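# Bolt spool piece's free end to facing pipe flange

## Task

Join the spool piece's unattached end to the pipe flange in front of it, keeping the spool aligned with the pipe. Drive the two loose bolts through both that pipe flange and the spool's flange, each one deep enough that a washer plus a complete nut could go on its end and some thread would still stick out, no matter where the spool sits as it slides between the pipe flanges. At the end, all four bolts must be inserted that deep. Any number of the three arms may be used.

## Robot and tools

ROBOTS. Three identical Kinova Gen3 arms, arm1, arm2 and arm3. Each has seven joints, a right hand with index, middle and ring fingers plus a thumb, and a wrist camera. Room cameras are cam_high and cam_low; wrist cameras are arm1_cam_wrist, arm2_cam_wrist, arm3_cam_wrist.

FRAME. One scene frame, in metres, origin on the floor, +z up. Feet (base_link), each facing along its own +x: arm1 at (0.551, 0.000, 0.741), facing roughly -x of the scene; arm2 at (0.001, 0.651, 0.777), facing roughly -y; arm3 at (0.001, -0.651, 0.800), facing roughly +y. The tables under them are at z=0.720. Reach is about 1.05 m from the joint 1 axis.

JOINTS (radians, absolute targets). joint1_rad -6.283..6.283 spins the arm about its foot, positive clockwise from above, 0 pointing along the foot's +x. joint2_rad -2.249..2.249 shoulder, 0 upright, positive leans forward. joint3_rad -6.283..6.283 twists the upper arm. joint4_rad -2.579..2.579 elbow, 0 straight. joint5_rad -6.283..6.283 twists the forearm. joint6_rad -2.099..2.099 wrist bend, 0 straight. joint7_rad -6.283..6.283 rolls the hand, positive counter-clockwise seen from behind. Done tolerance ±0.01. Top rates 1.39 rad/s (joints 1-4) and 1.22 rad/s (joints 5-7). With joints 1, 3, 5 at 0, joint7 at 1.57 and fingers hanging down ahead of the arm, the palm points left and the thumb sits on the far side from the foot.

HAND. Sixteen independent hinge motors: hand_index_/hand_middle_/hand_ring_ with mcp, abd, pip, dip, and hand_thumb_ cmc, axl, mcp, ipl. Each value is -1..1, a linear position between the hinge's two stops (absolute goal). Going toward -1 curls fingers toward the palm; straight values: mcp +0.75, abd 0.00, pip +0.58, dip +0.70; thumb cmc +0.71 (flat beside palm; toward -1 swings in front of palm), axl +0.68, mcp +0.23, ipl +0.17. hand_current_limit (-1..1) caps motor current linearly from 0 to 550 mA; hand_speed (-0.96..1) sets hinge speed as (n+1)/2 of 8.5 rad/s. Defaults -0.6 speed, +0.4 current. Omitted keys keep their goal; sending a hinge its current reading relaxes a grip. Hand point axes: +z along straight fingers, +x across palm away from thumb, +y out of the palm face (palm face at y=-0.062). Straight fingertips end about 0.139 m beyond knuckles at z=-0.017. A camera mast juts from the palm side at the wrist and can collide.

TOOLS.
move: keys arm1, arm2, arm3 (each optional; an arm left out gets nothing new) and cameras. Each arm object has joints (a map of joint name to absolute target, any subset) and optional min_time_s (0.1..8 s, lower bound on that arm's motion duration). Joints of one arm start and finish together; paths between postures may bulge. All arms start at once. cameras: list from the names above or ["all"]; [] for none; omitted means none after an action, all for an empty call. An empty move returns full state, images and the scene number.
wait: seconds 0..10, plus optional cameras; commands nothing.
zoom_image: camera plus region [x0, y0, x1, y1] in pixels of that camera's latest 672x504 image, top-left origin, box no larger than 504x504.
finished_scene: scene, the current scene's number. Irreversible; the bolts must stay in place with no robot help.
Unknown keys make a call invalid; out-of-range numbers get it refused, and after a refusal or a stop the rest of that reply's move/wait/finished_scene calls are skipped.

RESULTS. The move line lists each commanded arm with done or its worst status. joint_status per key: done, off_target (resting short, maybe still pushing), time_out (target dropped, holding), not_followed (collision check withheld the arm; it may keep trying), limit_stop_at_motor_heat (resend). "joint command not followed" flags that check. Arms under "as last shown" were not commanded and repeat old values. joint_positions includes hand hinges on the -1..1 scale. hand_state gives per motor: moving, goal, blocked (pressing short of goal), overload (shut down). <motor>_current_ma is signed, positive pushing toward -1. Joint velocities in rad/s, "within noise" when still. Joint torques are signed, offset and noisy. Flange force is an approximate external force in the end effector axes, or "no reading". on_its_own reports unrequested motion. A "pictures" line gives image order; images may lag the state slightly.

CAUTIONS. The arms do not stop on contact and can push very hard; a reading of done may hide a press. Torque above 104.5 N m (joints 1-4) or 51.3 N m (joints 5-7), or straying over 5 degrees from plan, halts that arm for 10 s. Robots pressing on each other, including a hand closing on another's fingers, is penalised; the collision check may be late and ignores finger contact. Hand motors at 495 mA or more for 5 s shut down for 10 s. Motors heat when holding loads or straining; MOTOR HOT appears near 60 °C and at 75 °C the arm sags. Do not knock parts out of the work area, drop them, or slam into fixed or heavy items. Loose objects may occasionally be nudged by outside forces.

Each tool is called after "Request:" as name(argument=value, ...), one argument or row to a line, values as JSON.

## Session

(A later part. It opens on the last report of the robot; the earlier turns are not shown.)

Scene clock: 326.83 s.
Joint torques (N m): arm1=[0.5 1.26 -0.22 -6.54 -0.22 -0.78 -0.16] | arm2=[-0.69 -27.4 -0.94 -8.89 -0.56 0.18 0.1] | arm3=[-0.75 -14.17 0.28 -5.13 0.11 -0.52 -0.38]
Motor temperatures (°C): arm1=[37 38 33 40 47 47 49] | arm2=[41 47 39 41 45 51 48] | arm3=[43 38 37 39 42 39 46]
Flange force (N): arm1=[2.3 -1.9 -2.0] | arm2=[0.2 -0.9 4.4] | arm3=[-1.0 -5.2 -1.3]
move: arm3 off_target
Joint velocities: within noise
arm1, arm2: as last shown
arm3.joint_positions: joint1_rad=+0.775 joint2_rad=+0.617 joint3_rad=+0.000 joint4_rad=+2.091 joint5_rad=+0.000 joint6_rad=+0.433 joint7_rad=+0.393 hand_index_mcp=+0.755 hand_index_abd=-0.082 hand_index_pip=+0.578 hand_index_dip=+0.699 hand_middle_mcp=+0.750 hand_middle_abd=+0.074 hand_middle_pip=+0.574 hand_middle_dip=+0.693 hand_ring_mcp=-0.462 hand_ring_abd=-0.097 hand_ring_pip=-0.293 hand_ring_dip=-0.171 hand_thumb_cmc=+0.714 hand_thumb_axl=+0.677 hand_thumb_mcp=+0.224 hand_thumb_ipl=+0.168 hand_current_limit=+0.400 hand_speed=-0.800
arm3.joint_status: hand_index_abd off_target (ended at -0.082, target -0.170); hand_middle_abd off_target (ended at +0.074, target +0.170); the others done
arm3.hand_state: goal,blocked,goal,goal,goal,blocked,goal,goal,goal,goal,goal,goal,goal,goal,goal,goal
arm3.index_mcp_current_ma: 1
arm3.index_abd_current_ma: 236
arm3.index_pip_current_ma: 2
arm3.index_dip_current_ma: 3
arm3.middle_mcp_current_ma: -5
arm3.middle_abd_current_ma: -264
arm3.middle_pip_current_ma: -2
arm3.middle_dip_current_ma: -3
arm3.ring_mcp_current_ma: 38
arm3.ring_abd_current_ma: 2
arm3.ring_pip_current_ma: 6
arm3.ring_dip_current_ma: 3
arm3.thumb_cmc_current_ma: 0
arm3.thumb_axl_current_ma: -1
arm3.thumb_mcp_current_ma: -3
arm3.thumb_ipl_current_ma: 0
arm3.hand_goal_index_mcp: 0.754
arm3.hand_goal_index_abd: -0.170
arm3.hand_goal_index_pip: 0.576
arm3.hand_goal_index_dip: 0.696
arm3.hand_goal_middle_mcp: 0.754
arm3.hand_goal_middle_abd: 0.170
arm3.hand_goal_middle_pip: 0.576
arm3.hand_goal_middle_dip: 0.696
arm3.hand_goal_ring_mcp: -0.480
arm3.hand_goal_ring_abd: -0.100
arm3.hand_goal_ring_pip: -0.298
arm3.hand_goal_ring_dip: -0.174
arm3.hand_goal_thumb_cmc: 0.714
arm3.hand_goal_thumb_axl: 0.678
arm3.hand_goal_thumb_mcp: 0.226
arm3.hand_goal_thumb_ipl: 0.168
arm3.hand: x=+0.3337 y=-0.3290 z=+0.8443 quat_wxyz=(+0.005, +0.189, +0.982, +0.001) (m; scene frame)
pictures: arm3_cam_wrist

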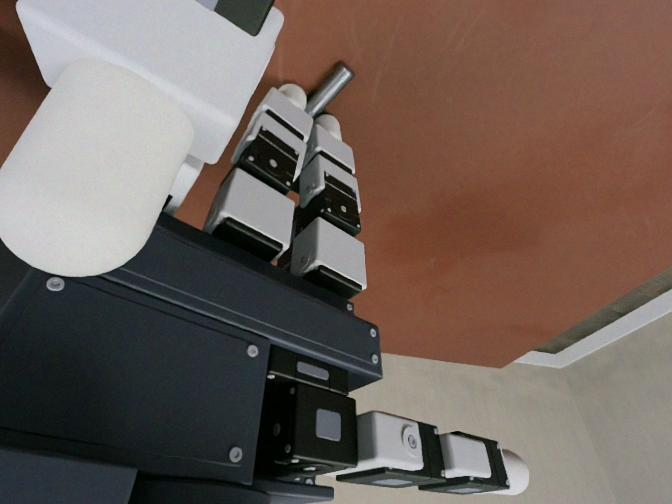

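Request:
move(
  arm3={"joints":{"joint1_rad":0.7747,"joint2_rad":0.5925,"joint3_rad":0,"joint4_rad":2.0860,"joint5_rad":0,"joint6_rad":0.4632,"joint7_rad":0.3932},"min_time_s":2},
  cameras=["arm3_cam_wrist","cam_low"],
)

Request:
zoom_image(
  camera="arm3_cam_wrist",
  region=[230, 0, 400, 160],
)

Scene clock: 330.33 s.
Joint torques (N m): arm1=[0.5 1.29 -0.13 -6.66 -0.2 -0.81 -0.11] | arm2=[-0.64 -27.39 -0.93 -8.93 -0.59 0.19 0.11] | arm3=[-0.81 -14 0.23 -5.31 0.11 -0.53 -0.4]
Motor temperatures (°C): arm1=[37 38 33 40 47 47 49] | arm2=[41 47 39 41 45 51 48] | arm3=[43 39 37 39 42 39 46]
Flange force (N): arm1=[2.3 -1.4 -1.6] | arm2=[0.4 -0.9 4.4] | arm3=[-1.2 -5.2 -1.2]
move: arm3 done
Joint velocities: within noise
arm1, arm2: as last shown
arm3.joint_positions: joint1_rad=+0.775 joint2_rad=+0.593 joint3_rad=+0.000 joint4_rad=+2.086 joint5_rad=+0.000 joint6_rad=+0.463 joint7_rad=+0.393 hand_index_mcp=+0.755 hand_index_abd=-0.082 hand_index_pip=+0.578 hand_index_dip=+0.699 hand_middle_mcp=+0.750 hand_middle_abd=+0.074 hand_middle_pip=+0.574 hand_middle_dip=+0.693 hand_ring_mcp=-0.462 hand_ring_abd=-0.097 hand_ring_pip=-0.293 hand_ring_dip=-0.171 hand_thumb_cmc=+0.714 hand_thumb_axl=+0.677 hand_thumb_mcp=+0.224 hand_thumb_ipl=+0.168 hand_current_limit=+0.400 hand_speed=-0.800
arm3.joint_status: all done
arm3.hand_state: goal,blocked,goal,goal,goal,blocked,goal,goal,goal,goal,goal,goal,goal,goal,goal,goal
arm3.index_mcp_current_ma: 1
arm3.index_abd_current_ma: 236
arm3.index_pip_current_ma: 2
arm3.index_dip_current_ma: 3
arm3.middle_mcp_current_ma: -5
arm3.middle_abd_current_ma: -264
arm3.middle_pip_current_ma: -2
arm3.middle_dip_current_ma: -3
arm3.ring_mcp_current_ma: 38
arm3.ring_abd_current_ma: 2
arm3.ring_pip_current_ma: 6
arm3.ring_dip_current_ma: 3
arm3.thumb_cmc_current_ma: 0
arm3.thumb_axl_current_ma: -1
arm3.thumb_mcp_current_ma: -3
arm3.thumb_ipl_current_ma: 0
arm3.hand_goal_index_mcp: 0.754
arm3.hand_goal_index_abd: -0.170
arm3.hand_goal_index_pip: 0.576
arm3.hand_goal_index_dip: 0.696
arm3.hand_goal_middle_mcp: 0.754
arm3.hand_goal_middle_abd: 0.170
arm3.hand_goal_middle_pip: 0.576
arm3.hand_goal_middle_dip: 0.696
arm3.hand_goal_ring_mcp: -0.480
arm3.hand_goal_ring_abd: -0.100
arm3.hand_goal_ring_pip: -0.298
arm3.hand_goal_ring_dip: -0.174
arm3.hand_goal_thumb_cmc: 0.714
arm3.hand_goal_thumb_axl: 0.678
arm3.hand_goal_thumb_mcp: 0.226
arm3.hand_goal_thumb_ipl: 0.168
arm3.hand: x=+0.3336 y=-0.3291 z=+0.8543 quat_wxyz=(+0.005, +0.189, +0.982, +0.001) (m; scene frame)
pictures: arm3_cam_wrist, cam_low

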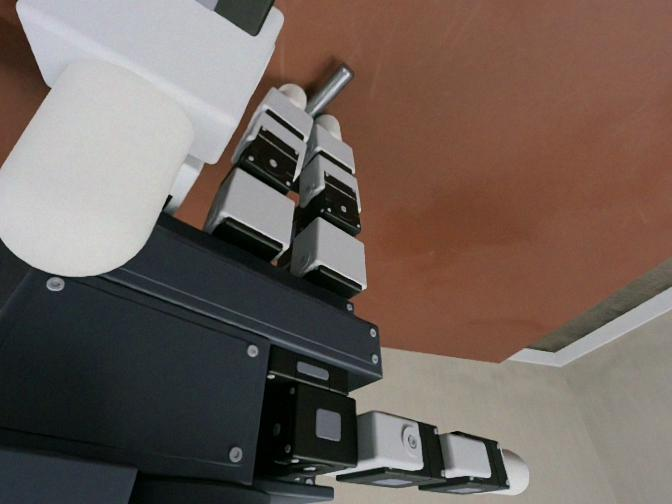

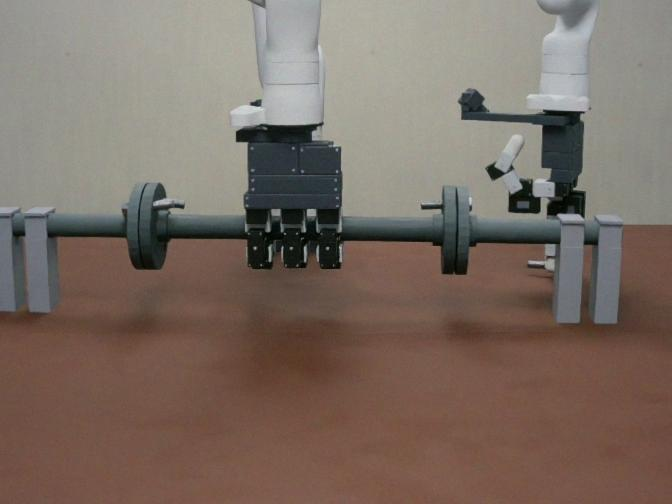

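Scaled by 2.965.

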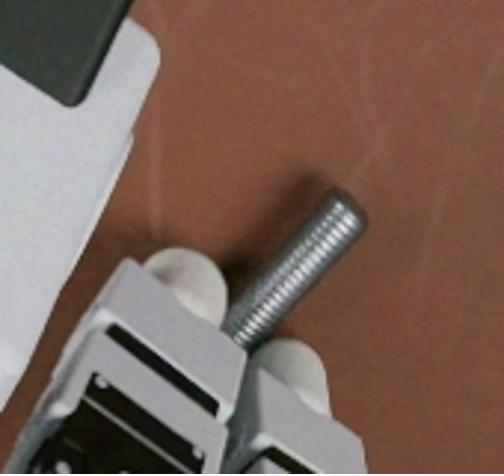

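Request:
move(
  arm3={"joints":{"joint1_rad":0.7985,"joint2_rad":0.2635,"joint3_rad":0,"joint4_rad":1.8308,"joint5_rad":0,"joint6_rad":1.0473,"joint7_rad":0.417},"min_time_s":4},
  cameras=["arm3_cam_wrist","cam_low"],
)

Request:
zoom_image(
  camera="arm3_cam_wrist",
  region=[230, 0, 400, 160],
)

Request:
zoom_image(
  camera="cam_low",
  region=[480, 60, 640, 220],
)

Scene clock: 335.57 s.
Joint torques (N m): arm1=[0.48 1.25 -0.14 -6.51 -0.21 -0.79 -0.16] | arm2=[-0.66 -27.4 -0.93 -8.89 -0.56 0.17 0.11] | arm3=[-0.8 -11.82 0.12 -8.68 0.16 -0.47 -0.36]
Motor temperatures (°C): arm1=[37 38 33 40 47 47 49] | arm2=[41 47 39 41 45 51 48] | arm3=[43 39 37 39 42 39 46]
Flange force (N): arm1=[2.0 -1.7 -2.2] | arm2=[0.1 -0.9 4.4] | arm3=[-0.6 -5.1 1.4]
move: arm3 done
Joint velocities: within noise
arm1, arm2: as last shown
arm3.joint_positions: joint1_rad=+0.798 joint2_rad=+0.264 joint3_rad=+0.000 joint4_rad=+1.831 joint5_rad=+0.000 joint6_rad=+1.047 joint7_rad=+0.417 hand_index_mcp=+0.755 hand_index_abd=-0.082 hand_index_pip=+0.578 hand_index_dip=+0.699 hand_middle_mcp=+0.750 hand_middle_abd=+0.074 hand_middle_pip=+0.574 hand_middle_dip=+0.693 hand_ring_mcp=-0.462 hand_ring_abd=-0.097 hand_ring_pip=-0.293 hand_ring_dip=-0.171 hand_thumb_cmc=+0.714 hand_thumb_axl=+0.677 hand_thumb_mcp=+0.224 hand_thumb_ipl=+0.168 hand_current_limit=+0.400 hand_speed=-0.800
arm3.joint_status: all done
arm3.hand_state: goal,blocked,goal,goal,goal,blocked,goal,goal,goal,goal,goal,goal,goal,goal,goal,goal
arm3.index_mcp_current_ma: 1
arm3.index_abd_current_ma: 236
arm3.index_pip_current_ma: 2
arm3.index_dip_current_ma: 3
arm3.middle_mcp_current_ma: -5
arm3.middle_abd_current_ma: -264
arm3.middle_pip_current_ma: -2
arm3.middle_dip_current_ma: -3
arm3.ring_mcp_current_ma: 38
arm3.ring_abd_current_ma: 2
arm3.ring_pip_current_ma: 6
arm3.ring_dip_current_ma: 3
arm3.thumb_cmc_current_ma: 0
arm3.thumb_axl_current_ma: -1
arm3.thumb_mcp_current_ma: -3
arm3.thumb_ipl_current_ma: 0
arm3.hand_goal_index_mcp: 0.754
arm3.hand_goal_index_abd: -0.170
arm3.hand_goal_index_pip: 0.576
arm3.hand_goal_index_dip: 0.696
arm3.hand_goal_middle_mcp: 0.754
arm3.hand_goal_middle_abd: 0.170
arm3.hand_goal_middle_pip: 0.576
arm3.hand_goal_middle_dip: 0.696
arm3.hand_goal_ring_mcp: -0.480
arm3.hand_goal_ring_abd: -0.100
arm3.hand_goal_ring_pip: -0.298
arm3.hand_goal_ring_dip: -0.174
arm3.hand_goal_thumb_cmc: 0.714
arm3.hand_goal_thumb_axl: 0.678
arm3.hand_goal_thumb_mcp: 0.226
arm3.hand_goal_thumb_ipl: 0.168
arm3.hand: x=+0.3422 y=-0.3314 z=+1.0356 quat_wxyz=(+0.005, +0.189, +0.982, +0.001) (m; scene frame)
pictures: arm3_cam_wrist, cam_low

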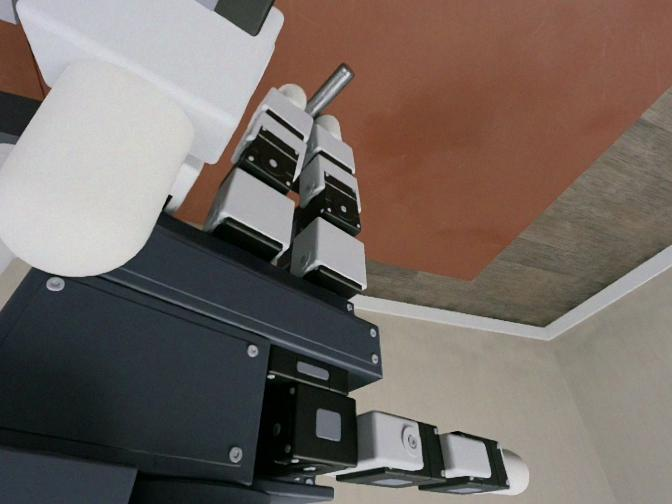

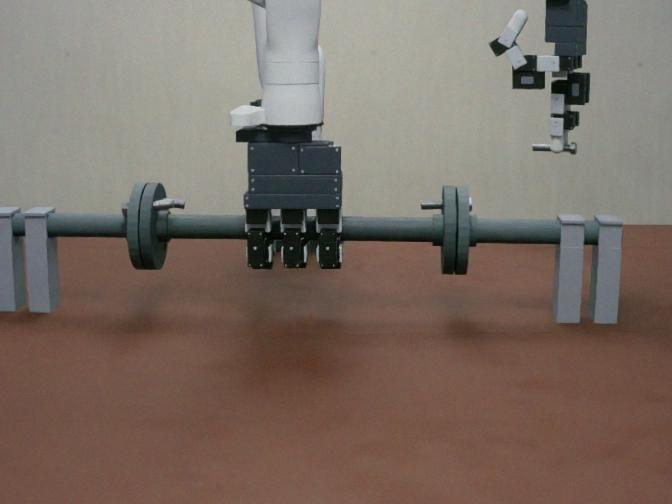

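Scaled by 2.965.

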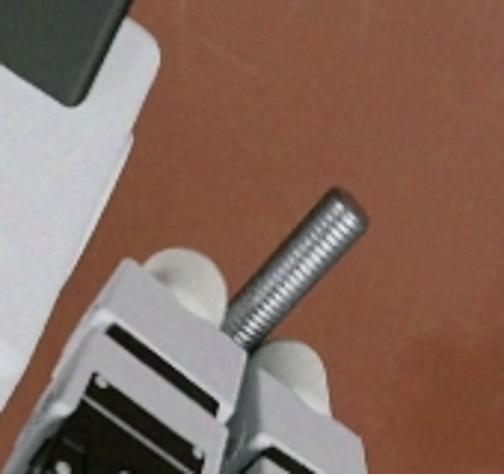

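Scaled by 3.150.

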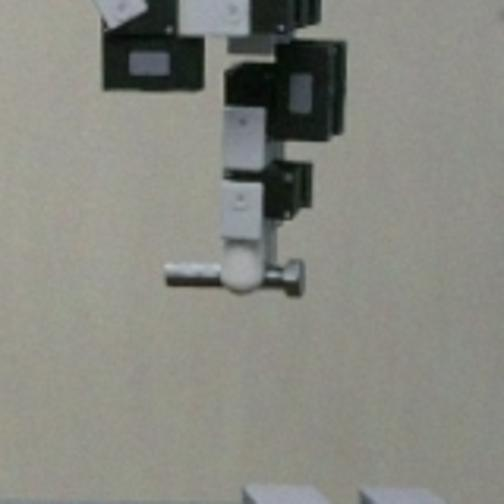

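Request:
move(
  arm3={"joints":{"joint1_rad":-0.0043,"joint2_rad":0.1803,"joint3_rad":0,"joint4_rad":1.8679,"joint5_rad":0,"joint6_rad":1.0635,"joint7_rad":-0.0608},"min_time_s":5},
  cameras=["arm3_cam_wrist","cam_low"],
)

Request:
zoom_image(
  camera="arm3_cam_wrist",
  region=[230, 0, 400, 160],
)

Request:
zoom_image(
  camera="cam_low",
  region=[430, 120, 590, 280],
)

Scene clock: 349.73 s.
Joint torques (N m): arm1=[0.58 1.26 -0.21 -6.55 -0.18 -0.79 -0.17] | arm2=[-0.68 -27.39 -0.93 -8.88 -0.58 0.2 0.1] | arm3=[-0.77 -10.65 0.13 -8.91 0.16 -0.52 -0.36]
Motor temperatures (°C): arm1=[37 38 33 40 47 47 49] | arm2=[41 47 39 41 45 51 48] | arm3=[43 39 37 39 42 39 46]
Flange force (N): arm1=[2.3 -1.9 -2.0] | arm2=[0.1 -0.9 4.4] | arm3=[-3.0 -4.2 1.6]
move: arm3 done
Joint velocities: within noise
arm1, arm2: as last shown
arm3.joint_positions: joint1_rad=-0.004 joint2_rad=+0.180 joint3_rad=+0.000 joint4_rad=+1.868 joint5_rad=+0.000 joint6_rad=+1.064 joint7_rad=-0.061 hand_index_mcp=+0.755 hand_index_abd=-0.082 hand_index_pip=+0.578 hand_index_dip=+0.699 hand_middle_mcp=+0.750 hand_middle_abd=+0.074 hand_middle_pip=+0.574 hand_middle_dip=+0.693 hand_ring_mcp=-0.462 hand_ring_abd=-0.097 hand_ring_pip=-0.293 hand_ring_dip=-0.171 hand_thumb_cmc=+0.714 hand_thumb_axl=+0.677 hand_thumb_mcp=+0.224 hand_thumb_ipl=+0.168 hand_current_limit=+0.400 hand_speed=-0.800
arm3.joint_status: all done
arm3.hand_state: goal,blocked,goal,goal,goal,blocked,goal,goal,goal,goal,goal,goal,goal,goal,goal,goal
arm3.index_mcp_current_ma: 1
arm3.index_abd_current_ma: 236
arm3.index_pip_current_ma: 2
arm3.index_dip_current_ma: 3
arm3.middle_mcp_current_ma: -5
arm3.middle_abd_current_ma: -264
arm3.middle_pip_current_ma: -2
arm3.middle_dip_current_ma: -3
arm3.ring_mcp_current_ma: 38
arm3.ring_abd_current_ma: 2
arm3.ring_pip_current_ma: 6
arm3.ring_dip_current_ma: 3
arm3.thumb_cmc_current_ma: 0
arm3.thumb_axl_current_ma: -1
arm3.thumb_mcp_current_ma: -3
arm3.thumb_ipl_current_ma: 0
arm3.hand_goal_index_mcp: 0.754
arm3.hand_goal_index_abd: -0.170
arm3.hand_goal_index_pip: 0.576
arm3.hand_goal_index_dip: 0.696
arm3.hand_goal_middle_mcp: 0.754
arm3.hand_goal_middle_abd: 0.170
arm3.hand_goal_middle_pip: 0.576
arm3.hand_goal_middle_dip: 0.696
arm3.hand_goal_ring_mcp: -0.480
arm3.hand_goal_ring_abd: -0.100
arm3.hand_goal_ring_pip: -0.298
arm3.hand_goal_ring_dip: -0.174
arm3.hand_goal_thumb_cmc: 0.714
arm3.hand_goal_thumb_axl: 0.678
arm3.hand_goal_thumb_mcp: 0.226
arm3.hand_goal_thumb_ipl: 0.168
arm3.hand: x=+0.0490 y=-0.2036 z=+1.0558 quat_wxyz=(+0.005, +0.027, +0.999, +0.015) (m; scene frame)
pictures: arm3_cam_wrist, cam_low

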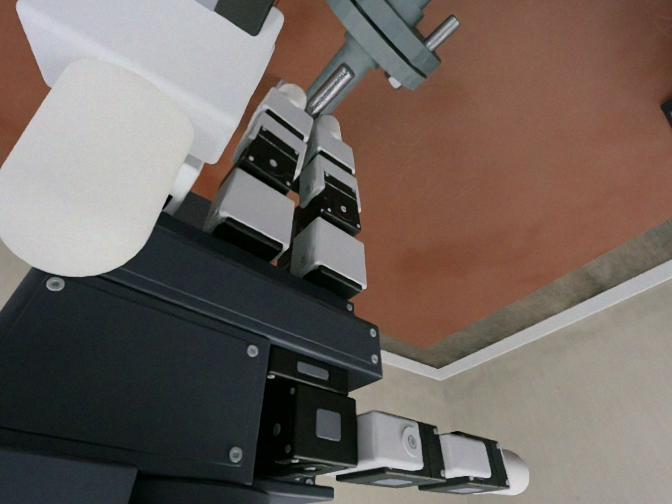

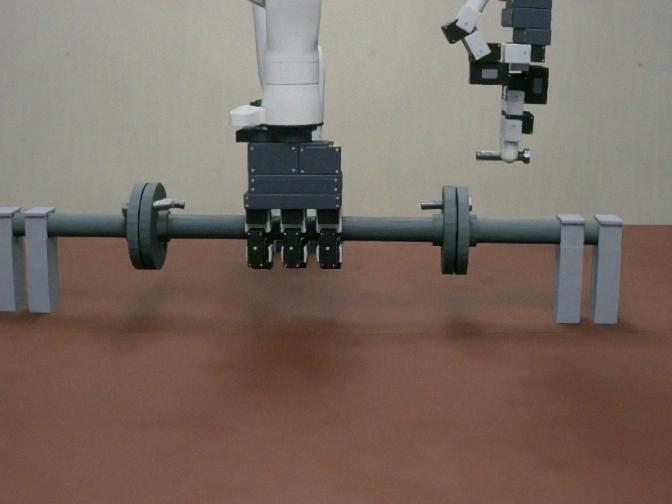

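Scaled by 2.965.

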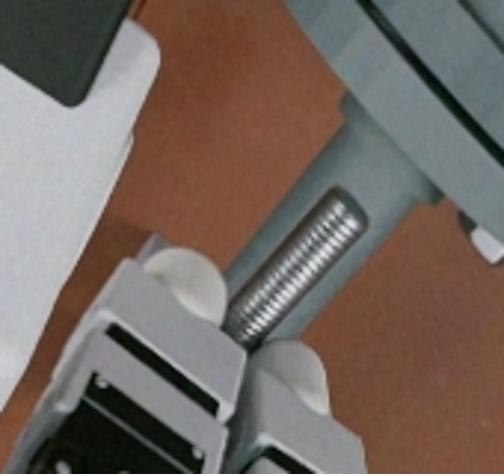

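Scaled by 3.150.

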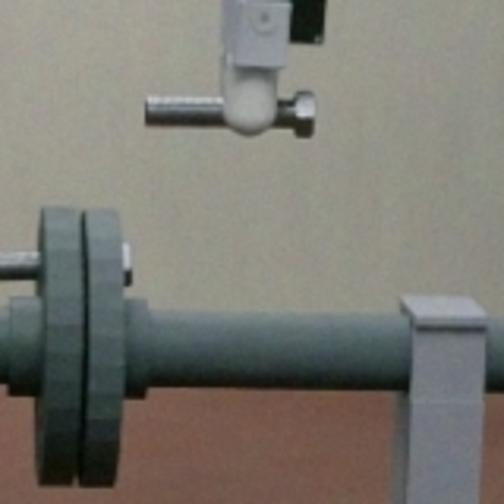

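Request:
move(
  arm3={"joints":{"joint1_rad":-0.0062,"joint2_rad":0.2801,"joint3_rad":0,"joint4_rad":2.0017,"joint5_rad":0,"joint6_rad":0.8299,"joint7_rad":-0.0627},"min_time_s":3},
  cameras=["arm3_cam_wrist","cam_low"],
)

Request:
zoom_image(
  camera="arm3_cam_wrist",
  region=[230, 0, 400, 160],
)

Request:
zoom_image(
  camera="cam_low",
  region=[430, 160, 570, 300],
)

Scene clock: 355.37 s.
Joint torques (N m): arm1=[0.51 1.25 -0.12 -6.64 -0.17 -0.8 -0.1] | arm2=[-0.67 -27.39 -0.9 -8.87 -0.56 0.16 0.1] | arm3=[-0.7 -11.43 0.1 -7.85 0.13 -0.58 -0.37]
Motor temperatures (°C): arm1=[37 38 33 40 46 47 49] | arm2=[41 47 39 41 45 51 48] | arm3=[43 39 37 39 42 39 46]
Flange force (N): arm1=[2.1 -1.4 -1.7] | arm2=[0.0 -0.9 4.3] | arm3=[-3.2 -4.1 0.5]
move: arm3 done
Joint velocities: within noise
arm1.joint_positions: joint1_rad=-0.397 joint2_rad=-0.403 joint3_rad=-0.161 joint4_rad=+1.313 joint5_rad=-0.014 joint6_rad=+2.068 joint7_rad=+1.960 hand_index_mcp=+0.753 hand_index_abd=+0.000 hand_index_pip=+0.577 hand_index_dip=+0.696 hand_middle_mcp=+0.753 hand_middle_abd=+0.000 hand_middle_pip=+0.577 hand_middle_dip=+0.696 hand_ring_mcp=+0.753 hand_ring_abd=+0.000 hand_ring_pip=+0.577 hand_ring_dip=+0.696 hand_thumb_cmc=+0.714 hand_thumb_axl=+0.677 hand_thumb_mcp=+0.224 hand_thumb_ipl=+0.168 hand_current_limit=+0.400 hand_speed=-0.600
arm1.joint_status: not commanded
arm1.hand_state: goal,goal,goal,goal,goal,goal,goal,goal,goal,goal,goal,goal,goal,goal,goal,goal
arm1.index_mcp_current_ma: 0
arm1.index_abd_current_ma: 0
arm1.index_pip_current_ma: 0
arm1.index_dip_current_ma: 0
arm1.middle_mcp_current_ma: 0
arm1.middle_abd_current_ma: 0
arm1.middle_pip_current_ma: 0
arm1.middle_dip_current_ma: 0
arm1.ring_mcp_current_ma: 0
arm1.ring_abd_current_ma: 0
arm1.ring_pip_current_ma: 0
arm1.ring_dip_current_ma: 0
arm1.thumb_cmc_current_ma: 0
arm1.thumb_axl_current_ma: 0
arm1.thumb_mcp_current_ma: -2
arm1.thumb_ipl_current_ma: 0
arm1.hand_goal_index_mcp: 0.754
arm1.hand_goal_index_abd: 0.000
arm1.hand_goal_index_pip: 0.576
arm1.hand_goal_index_dip: 0.696
arm1.hand_goal_middle_mcp: 0.754
arm1.hand_goal_middle_abd: 0.000
arm1.hand_goal_middle_pip: 0.576
arm1.hand_goal_middle_dip: 0.696
arm1.hand_goal_ring_mcp: 0.754
arm1.hand_goal_ring_abd: 0.000
arm1.hand_goal_ring_pip: 0.576
arm1.hand_goal_ring_dip: 0.696
arm1.hand_goal_thumb_cmc: 0.714
arm1.hand_goal_thumb_axl: 0.678
arm1.hand_goal_thumb_mcp: 0.226
arm1.hand_goal_thumb_ipl: 0.168
arm1.hand: x=+0.4890 y=-0.1242 z=+1.3033 quat_wxyz=(+0.014, -0.892, -0.445, +0.084) (m; scene frame)
arm2: as last shown
arm3.joint_positions: joint1_rad=-0.006 joint2_rad=+0.280 joint3_rad=+0.000 joint4_rad=+2.002 joint5_rad=+0.000 joint6_rad=+0.830 joint7_rad=-0.063 hand_index_mcp=+0.755 hand_index_abd=-0.082 hand_index_pip=+0.578 hand_index_dip=+0.699 hand_middle_mcp=+0.750 hand_middle_abd=+0.074 hand_middle_pip=+0.574 hand_middle_dip=+0.693 hand_ring_mcp=-0.462 hand_ring_abd=-0.097 hand_ring_pip=-0.293 hand_ring_dip=-0.171 hand_thumb_cmc=+0.714 hand_thumb_axl=+0.677 hand_thumb_mcp=+0.224 hand_thumb_ipl=+0.168 hand_current_limit=+0.400 hand_speed=-0.800
arm3.joint_status: all done
arm3.hand_state: goal,blocked,goal,goal,goal,blocked,goal,goal,goal,goal,goal,goal,goal,goal,goal,goal
arm3.index_mcp_current_ma: 1
arm3.index_abd_current_ma: 236
arm3.index_pip_current_ma: 2
arm3.index_dip_current_ma: 3
arm3.middle_mcp_current_ma: -5
arm3.middle_abd_current_ma: -264
arm3.middle_pip_current_ma: -2
arm3.middle_dip_current_ma: -3
arm3.ring_mcp_current_ma: 38
arm3.ring_abd_current_ma: 2
arm3.ring_pip_current_ma: 6
arm3.ring_dip_current_ma: 3
arm3.thumb_cmc_current_ma: 0
arm3.thumb_axl_current_ma: -1
arm3.thumb_mcp_current_ma: -3
arm3.thumb_ipl_current_ma: 0
arm3.hand_goal_index_mcp: 0.754
arm3.hand_goal_index_abd: -0.170
arm3.hand_goal_index_pip: 0.576
arm3.hand_goal_index_dip: 0.696
arm3.hand_goal_middle_mcp: 0.754
arm3.hand_goal_middle_abd: 0.170
arm3.hand_goal_middle_pip: 0.576
arm3.hand_goal_middle_dip: 0.696
arm3.hand_goal_ring_mcp: -0.480
arm3.hand_goal_ring_abd: -0.100
arm3.hand_goal_ring_pip: -0.298
arm3.hand_goal_ring_dip: -0.174
arm3.hand_goal_thumb_cmc: 0.714
arm3.hand_goal_thumb_axl: 0.678
arm3.hand_goal_thumb_mcp: 0.226
arm3.hand_goal_thumb_ipl: 0.168
arm3.hand: x=+0.0491 y=-0.2036 z=+0.9855 quat_wxyz=(+0.005, +0.028, +0.999, +0.015) (m; scene frame)
pictures: arm3_cam_wrist, cam_low

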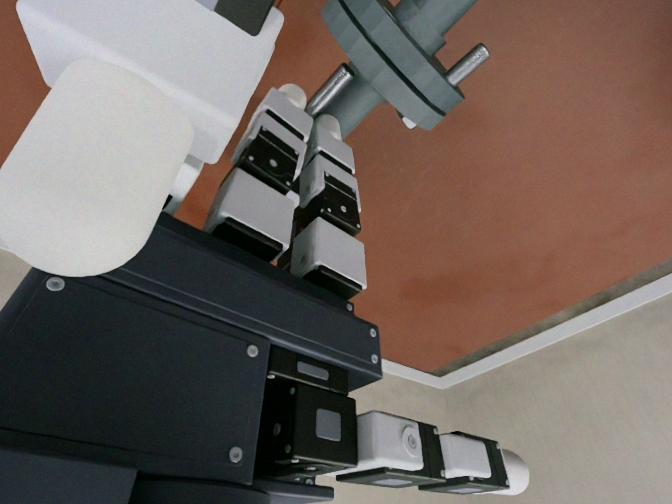

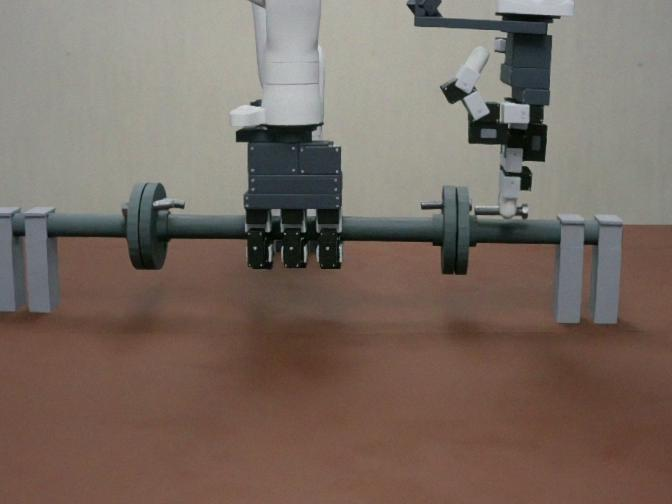

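Scaled by 2.965.

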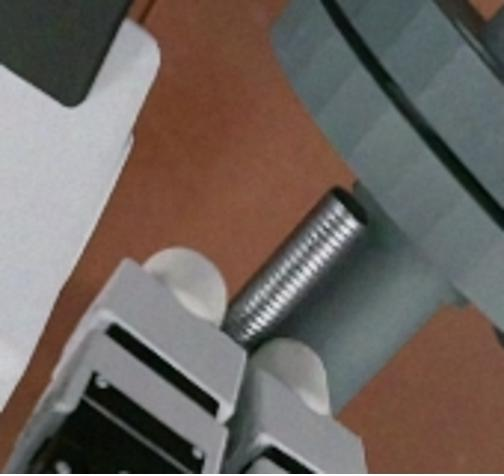

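Scaled by 3.600.

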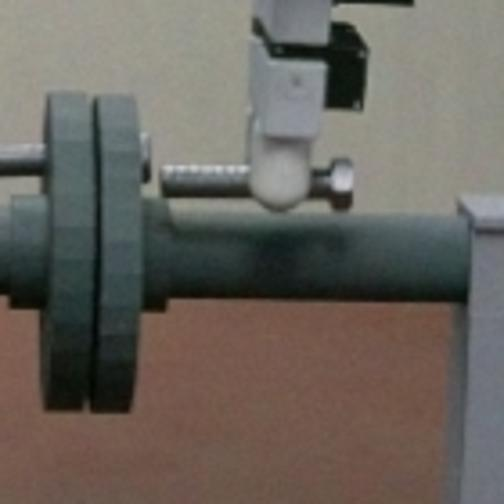

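Request:
zoom_image(
  camera="cam_low",
  region=[90, 160, 230, 300],
)

Request:
zoom_image(
  camera="cam_low",
  region=[410, 170, 550, 240],
)

Scaled by 3.600.

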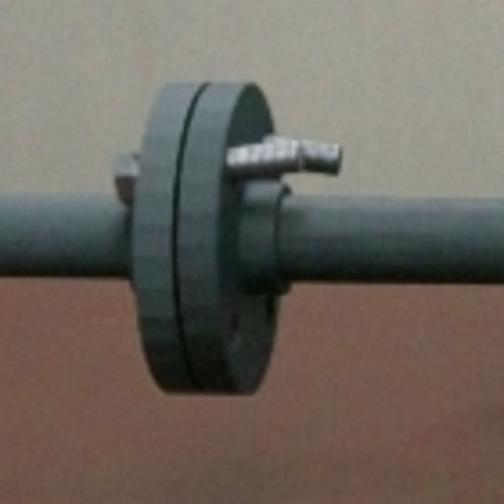

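Scaled by 3.600.

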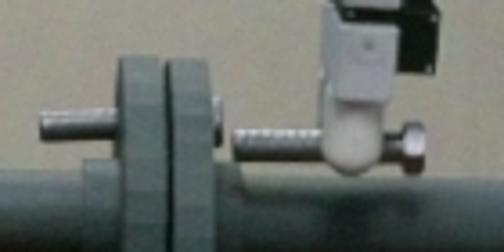

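Request:
zoom_image(
  camera="cam_low",
  region=[115, 180, 195, 240],
)

Request:
zoom_image(
  camera="cam_low",
  region=[410, 180, 540, 240],
)

Scaled by 6.300.

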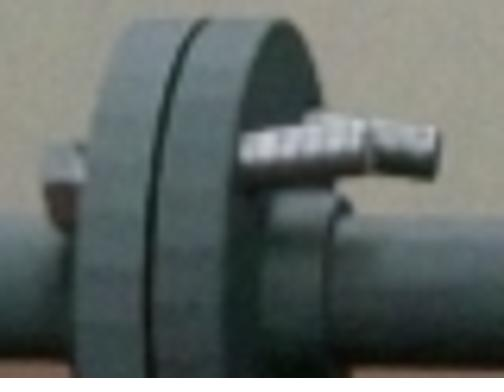

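Scaled by 3.877.

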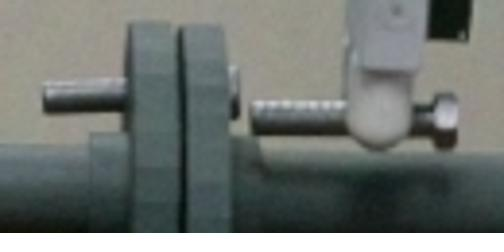

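Request:
move(
  arm3={"joints":{"joint1_rad":-0.0041,"joint2_rad":0.3042,"joint3_rad":0,"joint4_rad":1.9662,"joint5_rad":0,"joint6_rad":0.8412,"joint7_rad":-0.0606},"min_time_s":3},
  cameras=["arm3_cam_wrist","cam_low"],
)

Request:
zoom_image(
  camera="arm3_cam_wrist",
  region=[230, 0, 400, 160],
)

Request:
zoom_image(
  camera="cam_low",
  region=[430, 160, 570, 300],
)

Scene clock: 369.63 s.
Joint torques (N m): arm1=[0.48 1.33 -0.14 -6.56 -0.14 -0.78 -0.13] | arm2=[-0.66 -27.38 -0.96 -8.85 -0.59 0.19 0.1] | arm3=[-0.71 -12.26 0.17 -8.93 0.29 -1.21 -0.39]
Motor temperatures (°C): arm1=[37 38 33 40 46 47 49] | arm2=[41 47 39 41 45 51 48] | arm3=[43 39 37 39 42 39 46]
Flange force (N): arm1=[2.2 -1.4 -1.9] | arm2=[0.0 -0.9 4.4] | arm3=[-3.2 -5.9 0.6]
move: arm3 done
Joint velocities: within noise
arm1, arm2: as last shown
arm3.joint_positions: joint1_rad=-0.004 joint2_rad=+0.304 joint3_rad=+0.000 joint4_rad=+1.966 joint5_rad=+0.000 joint6_rad=+0.841 joint7_rad=-0.061 hand_index_mcp=+0.771 hand_index_abd=-0.082 hand_index_pip=+0.586 hand_index_dip=+0.701 hand_middle_mcp=+0.765 hand_middle_abd=+0.074 hand_middle_pip=+0.582 hand_middle_dip=+0.698 hand_ring_mcp=-0.462 hand_ring_abd=-0.097 hand_ring_pip=-0.293 hand_ring_dip=-0.171 hand_thumb_cmc=+0.714 hand_thumb_axl=+0.677 hand_thumb_mcp=+0.224 hand_thumb_ipl=+0.168 hand_current_limit=+0.400 hand_speed=-0.800
arm3.joint_status: all done
arm3.hand_state: goal,blocked,goal,goal,goal,blocked,goal,goal,goal,goal,goal,goal,goal,goal,goal,goal
arm3.index_mcp_current_ma: 35
arm3.index_abd_current_ma: 236
arm3.index_pip_current_ma: 15
arm3.index_dip_current_ma: 6
arm3.middle_mcp_current_ma: 19
arm3.middle_abd_current_ma: -264
arm3.middle_pip_current_ma: 8
arm3.middle_dip_current_ma: 2
arm3.ring_mcp_current_ma: 38
arm3.ring_abd_current_ma: 2
arm3.ring_pip_current_ma: 6
arm3.ring_dip_current_ma: 3
arm3.thumb_cmc_current_ma: 0
arm3.thumb_axl_current_ma: -1
arm3.thumb_mcp_current_ma: -3
arm3.thumb_ipl_current_ma: 0
arm3.hand_goal_index_mcp: 0.754
arm3.hand_goal_index_abd: -0.170
arm3.hand_goal_index_pip: 0.576
arm3.hand_goal_index_dip: 0.696
arm3.hand_goal_middle_mcp: 0.754
arm3.hand_goal_middle_abd: 0.170
arm3.hand_goal_middle_pip: 0.576
arm3.hand_goal_middle_dip: 0.696
arm3.hand_goal_ring_mcp: -0.480
arm3.hand_goal_ring_abd: -0.100
arm3.hand_goal_ring_pip: -0.298
arm3.hand_goal_ring_dip: -0.174
arm3.hand_goal_thumb_cmc: 0.714
arm3.hand_goal_thumb_axl: 0.678
arm3.hand_goal_thumb_mcp: 0.226
arm3.hand_goal_thumb_ipl: 0.168
arm3.hand: x=+0.0497 y=-0.1916 z=+0.9853 quat_wxyz=(+0.005, +0.027, +0.999, +0.015) (m; scene frame)
pictures: arm3_cam_wrist, cam_low

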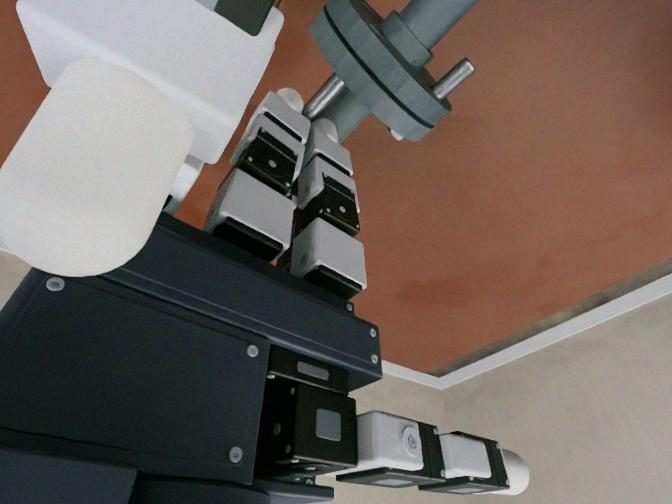

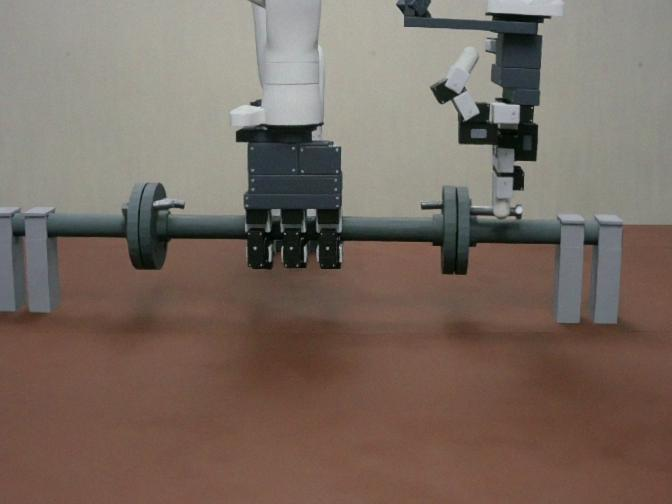

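Scaled by 2.965.

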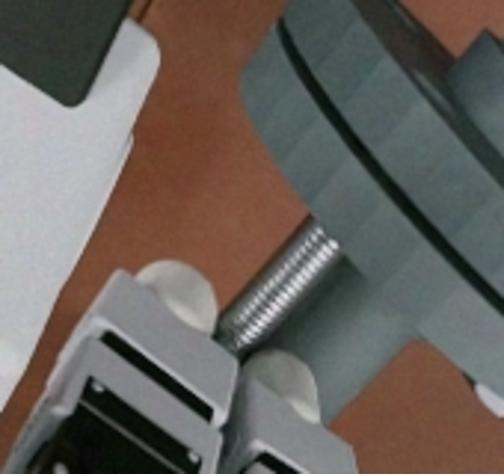

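Scaled by 3.600.

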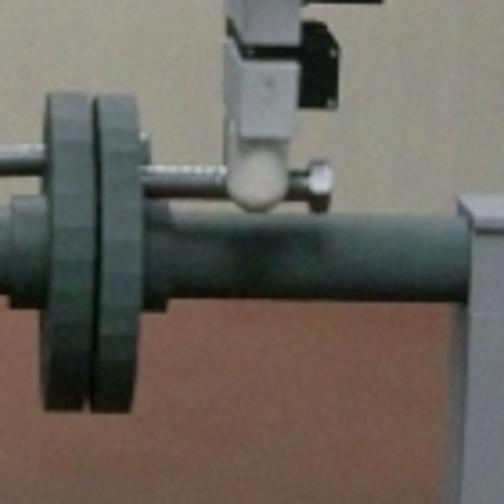

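Request:
zoom_image(
  camera="cam_low",
  region=[540, 195, 640, 270],
)

Request:
zoom_image(
  camera="cam_low",
  region=[0, 190, 100, 265],
)

Request:
wait(
  seconds=0,
  cameras=["arm1_cam_wrist", "cam_high"],
)

Scaled by 5.040.

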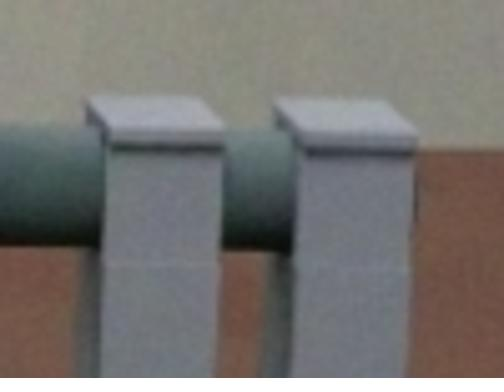

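Scaled by 5.040.

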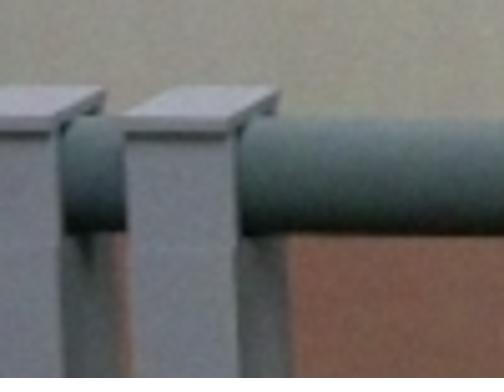

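Scene clock: 373.10 s.
Joint torques (N m): arm1=[0.56 1.29 -0.18 -6.6 -0.16 -0.79 -0.16] | arm2=[-0.68 -27.39 -0.95 -8.85 -0.56 0.19 0.11] | arm3=[-0.71 -12.25 0.24 -8.85 0.24 -1.27 -0.32]
Motor temperatures (°C): arm1=[37 38 33 40 46 47 49] | arm2=[41 48 39 41 45 51 48] | arm3=[43 39 37 39 42 39 46]
Flange force (N): arm1=[2.3 -1.7 -1.8] | arm2=[-0.1 -0.9 4.4] | arm3=[-3.0 -5.6 0.3]
Joint velocities: within noise
arm1.joint_positions: joint1_rad=-0.397 joint2_rad=-0.403 joint3_rad=-0.161 joint4_rad=+1.313 joint5_rad=-0.014 joint6_rad=+2.068 joint7_rad=+1.960 hand_index_mcp=+0.753 hand_index_abd=+0.000 hand_index_pip=+0.577 hand_index_dip=+0.696 hand_middle_mcp=+0.753 hand_middle_abd=+0.000 hand_middle_pip=+0.577 hand_middle_dip=+0.696 hand_ring_mcp=+0.753 hand_ring_abd=+0.000 hand_ring_pip=+0.577 hand_ring_dip=+0.696 hand_thumb_cmc=+0.714 hand_thumb_axl=+0.677 hand_thumb_mcp=+0.224 hand_thumb_ipl=+0.168 hand_current_limit=+0.400 hand_speed=-0.600
arm1.joint_status: not commanded
arm1.hand_state: goal,goal,goal,goal,goal,goal,goal,goal,goal,goal,goal,goal,goal,goal,goal,goal
arm1.index_mcp_current_ma: 0
arm1.index_abd_current_ma: 0
arm1.index_pip_current_ma: 0
arm1.index_dip_current_ma: 0
arm1.middle_mcp_current_ma: 0
arm1.middle_abd_current_ma: 0
arm1.middle_pip_current_ma: 0
arm1.middle_dip_current_ma: 0
arm1.ring_mcp_current_ma: 0
arm1.ring_abd_current_ma: 0
arm1.ring_pip_current_ma: 0
arm1.ring_dip_current_ma: 0
arm1.thumb_cmc_current_ma: 0
arm1.thumb_axl_current_ma: 0
arm1.thumb_mcp_current_ma: -2
arm1.thumb_ipl_current_ma: 0
arm1.hand_goal_index_mcp: 0.754
arm1.hand_goal_index_abd: 0.000
arm1.hand_goal_index_pip: 0.576
arm1.hand_goal_index_dip: 0.696
arm1.hand_goal_middle_mcp: 0.754
arm1.hand_goal_middle_abd: 0.000
arm1.hand_goal_middle_pip: 0.576
arm1.hand_goal_middle_dip: 0.696
arm1.hand_goal_ring_mcp: 0.754
arm1.hand_goal_ring_abd: 0.000
arm1.hand_goal_ring_pip: 0.576
arm1.hand_goal_ring_dip: 0.696
arm1.hand_goal_thumb_cmc: 0.714
arm1.hand_goal_thumb_axl: 0.678
arm1.hand_goal_thumb_mcp: 0.226
arm1.hand_goal_thumb_ipl: 0.168
arm1.hand: x=+0.4890 y=-0.1242 z=+1.3033 quat_wxyz=(+0.014, -0.892, -0.445, +0.084) (m; scene frame)
arm2.joint_positions: joint1_rad=-0.171 joint2_rad=+1.072 joint3_rad=+0.000 joint4_rad=+0.904 joint5_rad=+0.000 joint6_rad=+1.165 joint7_rad=+1.367 hand_index_mcp=+0.762 hand_index_abd=-0.005 hand_index_pip=-0.738 hand_index_dip=-0.087 hand_middle_mcp=+0.760 hand_middle_abd=-0.002 hand_middle_pip=-0.751 hand_middle_dip=-0.065 hand_ring_mcp=+0.761 hand_ring_abd=+0.001 hand_ring_pip=-0.707 hand_ring_dip=-0.151 hand_thumb_cmc=-0.573 hand_thumb_axl=+0.676 hand_thumb_mcp=-0.280 hand_thumb_ipl=-0.639 hand_current_limit=+0.400 hand_speed=-0.700
arm2.joint_status: not commanded
arm2.hand_state: goal,goal,blocked,blocked,goal,goal,blocked,blocked,goal,goal,blocked,blocked,goal,goal,goal,goal
arm2.index_mcp_current_ma: 34
arm2.index_abd_current_ma: -19
arm2.index_pip_current_ma: 289
arm2.index_dip_current_ma: 385
arm2.middle_mcp_current_ma: 26
arm2.middle_abd_current_ma: -5
arm2.middle_pip_current_ma: 224
arm2.middle_dip_current_ma: 385
arm2.ring_mcp_current_ma: 29
arm2.ring_abd_current_ma: 3
arm2.ring_pip_current_ma: 385
arm2.ring_dip_current_ma: 385
arm2.thumb_cmc_current_ma: -12
arm2.thumb_axl_current_ma: -11
arm2.thumb_mcp_current_ma: 2
arm2.thumb_ipl_current_ma: 17
arm2.hand_goal_index_mcp: 0.754
arm2.hand_goal_index_abd: 0.000
arm2.hand_goal_index_pip: -0.800
arm2.hand_goal_index_dip: -0.350
arm2.hand_goal_middle_mcp: 0.754
arm2.hand_goal_middle_abd: 0.000
arm2.hand_goal_middle_pip: -0.800
arm2.hand_goal_middle_dip: -0.350
arm2.hand_goal_ring_mcp: 0.754
arm2.hand_goal_ring_abd: 0.000
arm2.hand_goal_ring_pip: -0.800
arm2.hand_goal_ring_dip: -0.350
arm2.hand_goal_thumb_cmc: -0.570
arm2.hand_goal_thumb_axl: 0.678
arm2.hand_goal_thumb_mcp: -0.280
arm2.hand_goal_thumb_ipl: -0.642
arm2.hand: x=+0.1481 y=-0.0319 z=+0.8459 quat_wxyz=(+0.004, +0.731, +0.682, -0.005) (m; scene frame)
arm3.joint_positions: joint1_rad=-0.004 joint2_rad=+0.304 joint3_rad=+0.000 joint4_rad=+1.966 joint5_rad=+0.000 joint6_rad=+0.841 joint7_rad=-0.061 hand_index_mcp=+0.771 hand_index_abd=-0.082 hand_index_pip=+0.586 hand_index_dip=+0.701 hand_middle_mcp=+0.765 hand_middle_abd=+0.074 hand_middle_pip=+0.582 hand_middle_dip=+0.698 hand_ring_mcp=-0.462 hand_ring_abd=-0.097 hand_ring_pip=-0.293 hand_ring_dip=-0.171 hand_thumb_cmc=+0.714 hand_thumb_axl=+0.677 hand_thumb_mcp=+0.224 hand_thumb_ipl=+0.168 hand_current_limit=+0.400 hand_speed=-0.800
arm3.joint_status: all done
arm3.hand_state: goal,blocked,goal,goal,goal,blocked,goal,goal,goal,goal,goal,goal,goal,goal,goal,goal
arm3.index_mcp_current_ma: 35
arm3.index_abd_current_ma: 236
arm3.index_pip_current_ma: 15
arm3.index_dip_current_ma: 6
arm3.middle_mcp_current_ma: 19
arm3.middle_abd_current_ma: -264
arm3.middle_pip_current_ma: 8
arm3.middle_dip_current_ma: 2
arm3.ring_mcp_current_ma: 38
arm3.ring_abd_current_ma: 2
arm3.ring_pip_current_ma: 6
arm3.ring_dip_current_ma: 3
arm3.thumb_cmc_current_ma: 0
arm3.thumb_axl_current_ma: -1
arm3.thumb_mcp_current_ma: -3
arm3.thumb_ipl_current_ma: 0
arm3.hand_goal_index_mcp: 0.754
arm3.hand_goal_index_abd: -0.170
arm3.hand_goal_index_pip: 0.576
arm3.hand_goal_index_dip: 0.696
arm3.hand_goal_middle_mcp: 0.754
arm3.hand_goal_middle_abd: 0.170
arm3.hand_goal_middle_pip: 0.576
arm3.hand_goal_middle_dip: 0.696
arm3.hand_goal_ring_mcp: -0.480
arm3.hand_goal_ring_abd: -0.100
arm3.hand_goal_ring_pip: -0.298
arm3.hand_goal_ring_dip: -0.174
arm3.hand_goal_thumb_cmc: 0.714
arm3.hand_goal_thumb_axl: 0.678
arm3.hand_goal_thumb_mcp: 0.226
arm3.hand_goal_thumb_ipl: 0.168
arm3.hand: x=+0.0497 y=-0.1916 z=+0.9853 quat_wxyz=(+0.005, +0.027, +0.999, +0.015) (m; scene frame)
pictures: arm1_cam_wrist, cam_high

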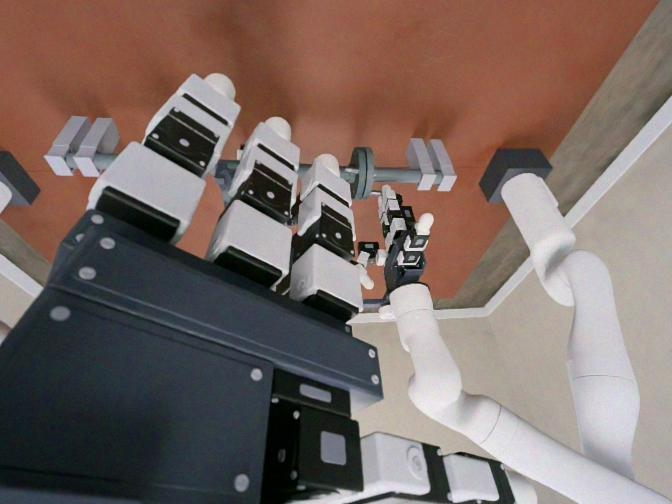

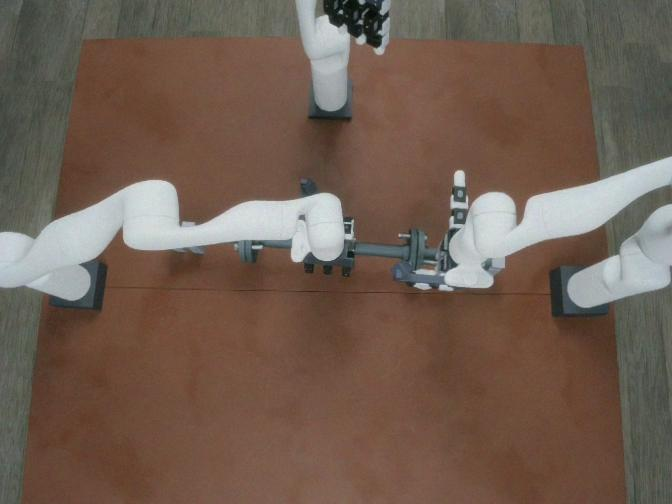

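Request:
zoom_image(
  camera="cam_high",
  region=[220, 210, 330, 290],
)

Request:
zoom_image(
  camera="cam_high",
  region=[370, 210, 480, 290],
)

Request:
move(
  arm3={"joints":{"joint1_rad":-0.0062,"joint2_rad":0.2801,"joint3_rad":0,"joint4_rad":2.0017,"joint5_rad":0,"joint6_rad":0.8299,"joint7_rad":-0.0627},"min_time_s":2},
  cameras=["arm3_cam_wrist","cam_low"],
)

Request:
zoom_image(
  camera="arm3_cam_wrist",
  region=[400, 0, 500, 100],
)

Request:
zoom_image(
  camera="arm3_cam_wrist",
  region=[290, 20, 440, 140],
)

Scaled by 4.582.

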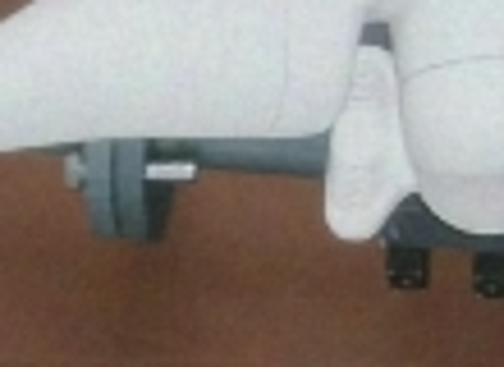

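Scaled by 4.582.

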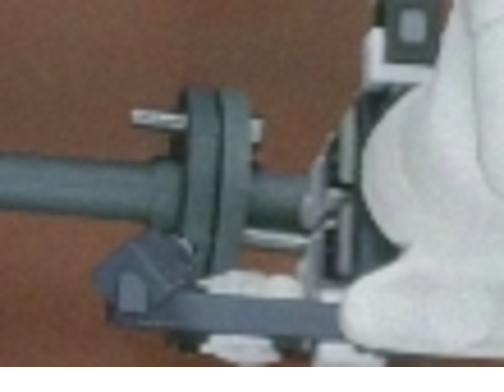

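Scene clock: 383.50 s.
Joint torques (N m): arm1=[0.55 1.25 -0.11 -6.61 -0.23 -0.77 -0.14] | arm2=[-0.63 -27.41 -0.94 -8.87 -0.58 0.19 0.09] | arm3=[-0.71 -11.44 0.18 -7.91 0.21 -0.57 -0.38]
Motor temperatures (°C): arm1=[37 38 33 40 46 47 49] | arm2=[41 48 39 41 45 51 48] | arm3=[43 39 37 39 42 39 46]
Flange force (N): arm1=[2.1 -1.6 -1.8] | arm2=[0.0 -0.8 4.4] | arm3=[-3.2 -4.3 0.7]
move: arm3 done
Joint velocities: within noise
arm1, arm2: as last shown
arm3.joint_positions: joint1_rad=-0.006 joint2_rad=+0.280 joint3_rad=+0.000 joint4_rad=+2.002 joint5_rad=+0.000 joint6_rad=+0.830 joint7_rad=-0.063 hand_index_mcp=+0.759 hand_index_abd=-0.082 hand_index_pip=+0.581 hand_index_dip=+0.701 hand_middle_mcp=+0.754 hand_middle_abd=+0.074 hand_middle_pip=+0.577 hand_middle_dip=+0.698 hand_ring_mcp=-0.462 hand_ring_abd=-0.097 hand_ring_pip=-0.293 hand_ring_dip=-0.171 hand_thumb_cmc=+0.714 hand_thumb_axl=+0.677 hand_thumb_mcp=+0.224 hand_thumb_ipl=+0.168 hand_current_limit=+0.400 hand_speed=-0.800
arm3.joint_status: all done
arm3.hand_state: goal,blocked,goal,goal,goal,blocked,goal,goal,goal,goal,goal,goal,goal,goal,goal,goal
arm3.index_mcp_current_ma: 7
arm3.index_abd_current_ma: 236
arm3.index_pip_current_ma: 6
arm3.index_dip_current_ma: 6
arm3.middle_mcp_current_ma: 0
arm3.middle_abd_current_ma: -264
arm3.middle_pip_current_ma: 1
arm3.middle_dip_current_ma: 2
arm3.ring_mcp_current_ma: 38
arm3.ring_abd_current_ma: 2
arm3.ring_pip_current_ma: 6
arm3.ring_dip_current_ma: 3
arm3.thumb_cmc_current_ma: 0
arm3.thumb_axl_current_ma: -1
arm3.thumb_mcp_current_ma: -3
arm3.thumb_ipl_current_ma: 0
arm3.hand_goal_index_mcp: 0.754
arm3.hand_goal_index_abd: -0.170
arm3.hand_goal_index_pip: 0.576
arm3.hand_goal_index_dip: 0.696
arm3.hand_goal_middle_mcp: 0.754
arm3.hand_goal_middle_abd: 0.170
arm3.hand_goal_middle_pip: 0.576
arm3.hand_goal_middle_dip: 0.696
arm3.hand_goal_ring_mcp: -0.480
arm3.hand_goal_ring_abd: -0.100
arm3.hand_goal_ring_pip: -0.298
arm3.hand_goal_ring_dip: -0.174
arm3.hand_goal_thumb_cmc: 0.714
arm3.hand_goal_thumb_axl: 0.678
arm3.hand_goal_thumb_mcp: 0.226
arm3.hand_goal_thumb_ipl: 0.168
arm3.hand: x=+0.0490 y=-0.2037 z=+0.9855 quat_wxyz=(+0.005, +0.027, +0.999, +0.015) (m; scene frame)
pictures: arm3_cam_wrist, cam_low

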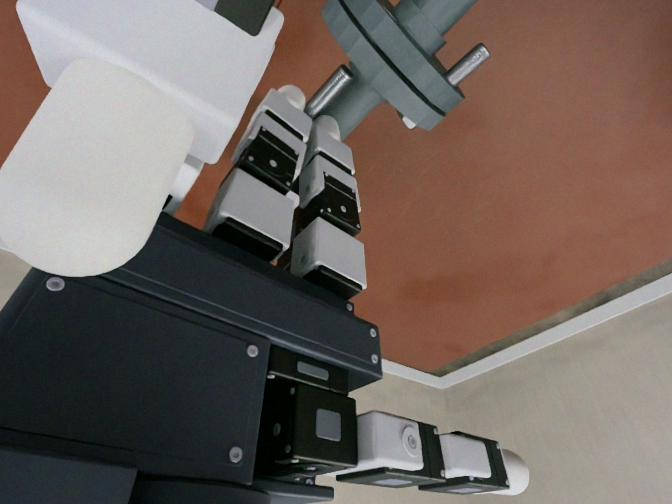

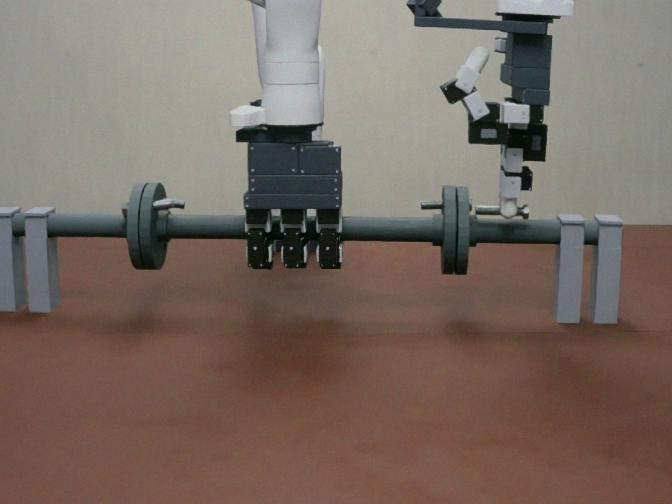

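Scaled by 5.040.

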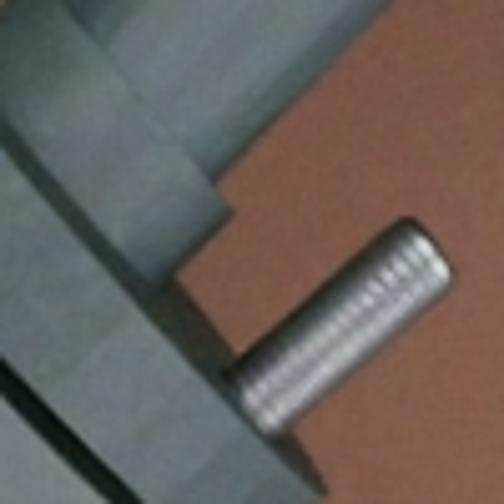

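Scaled by 3.360.

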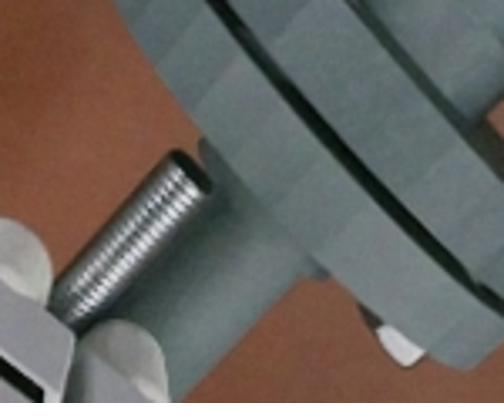

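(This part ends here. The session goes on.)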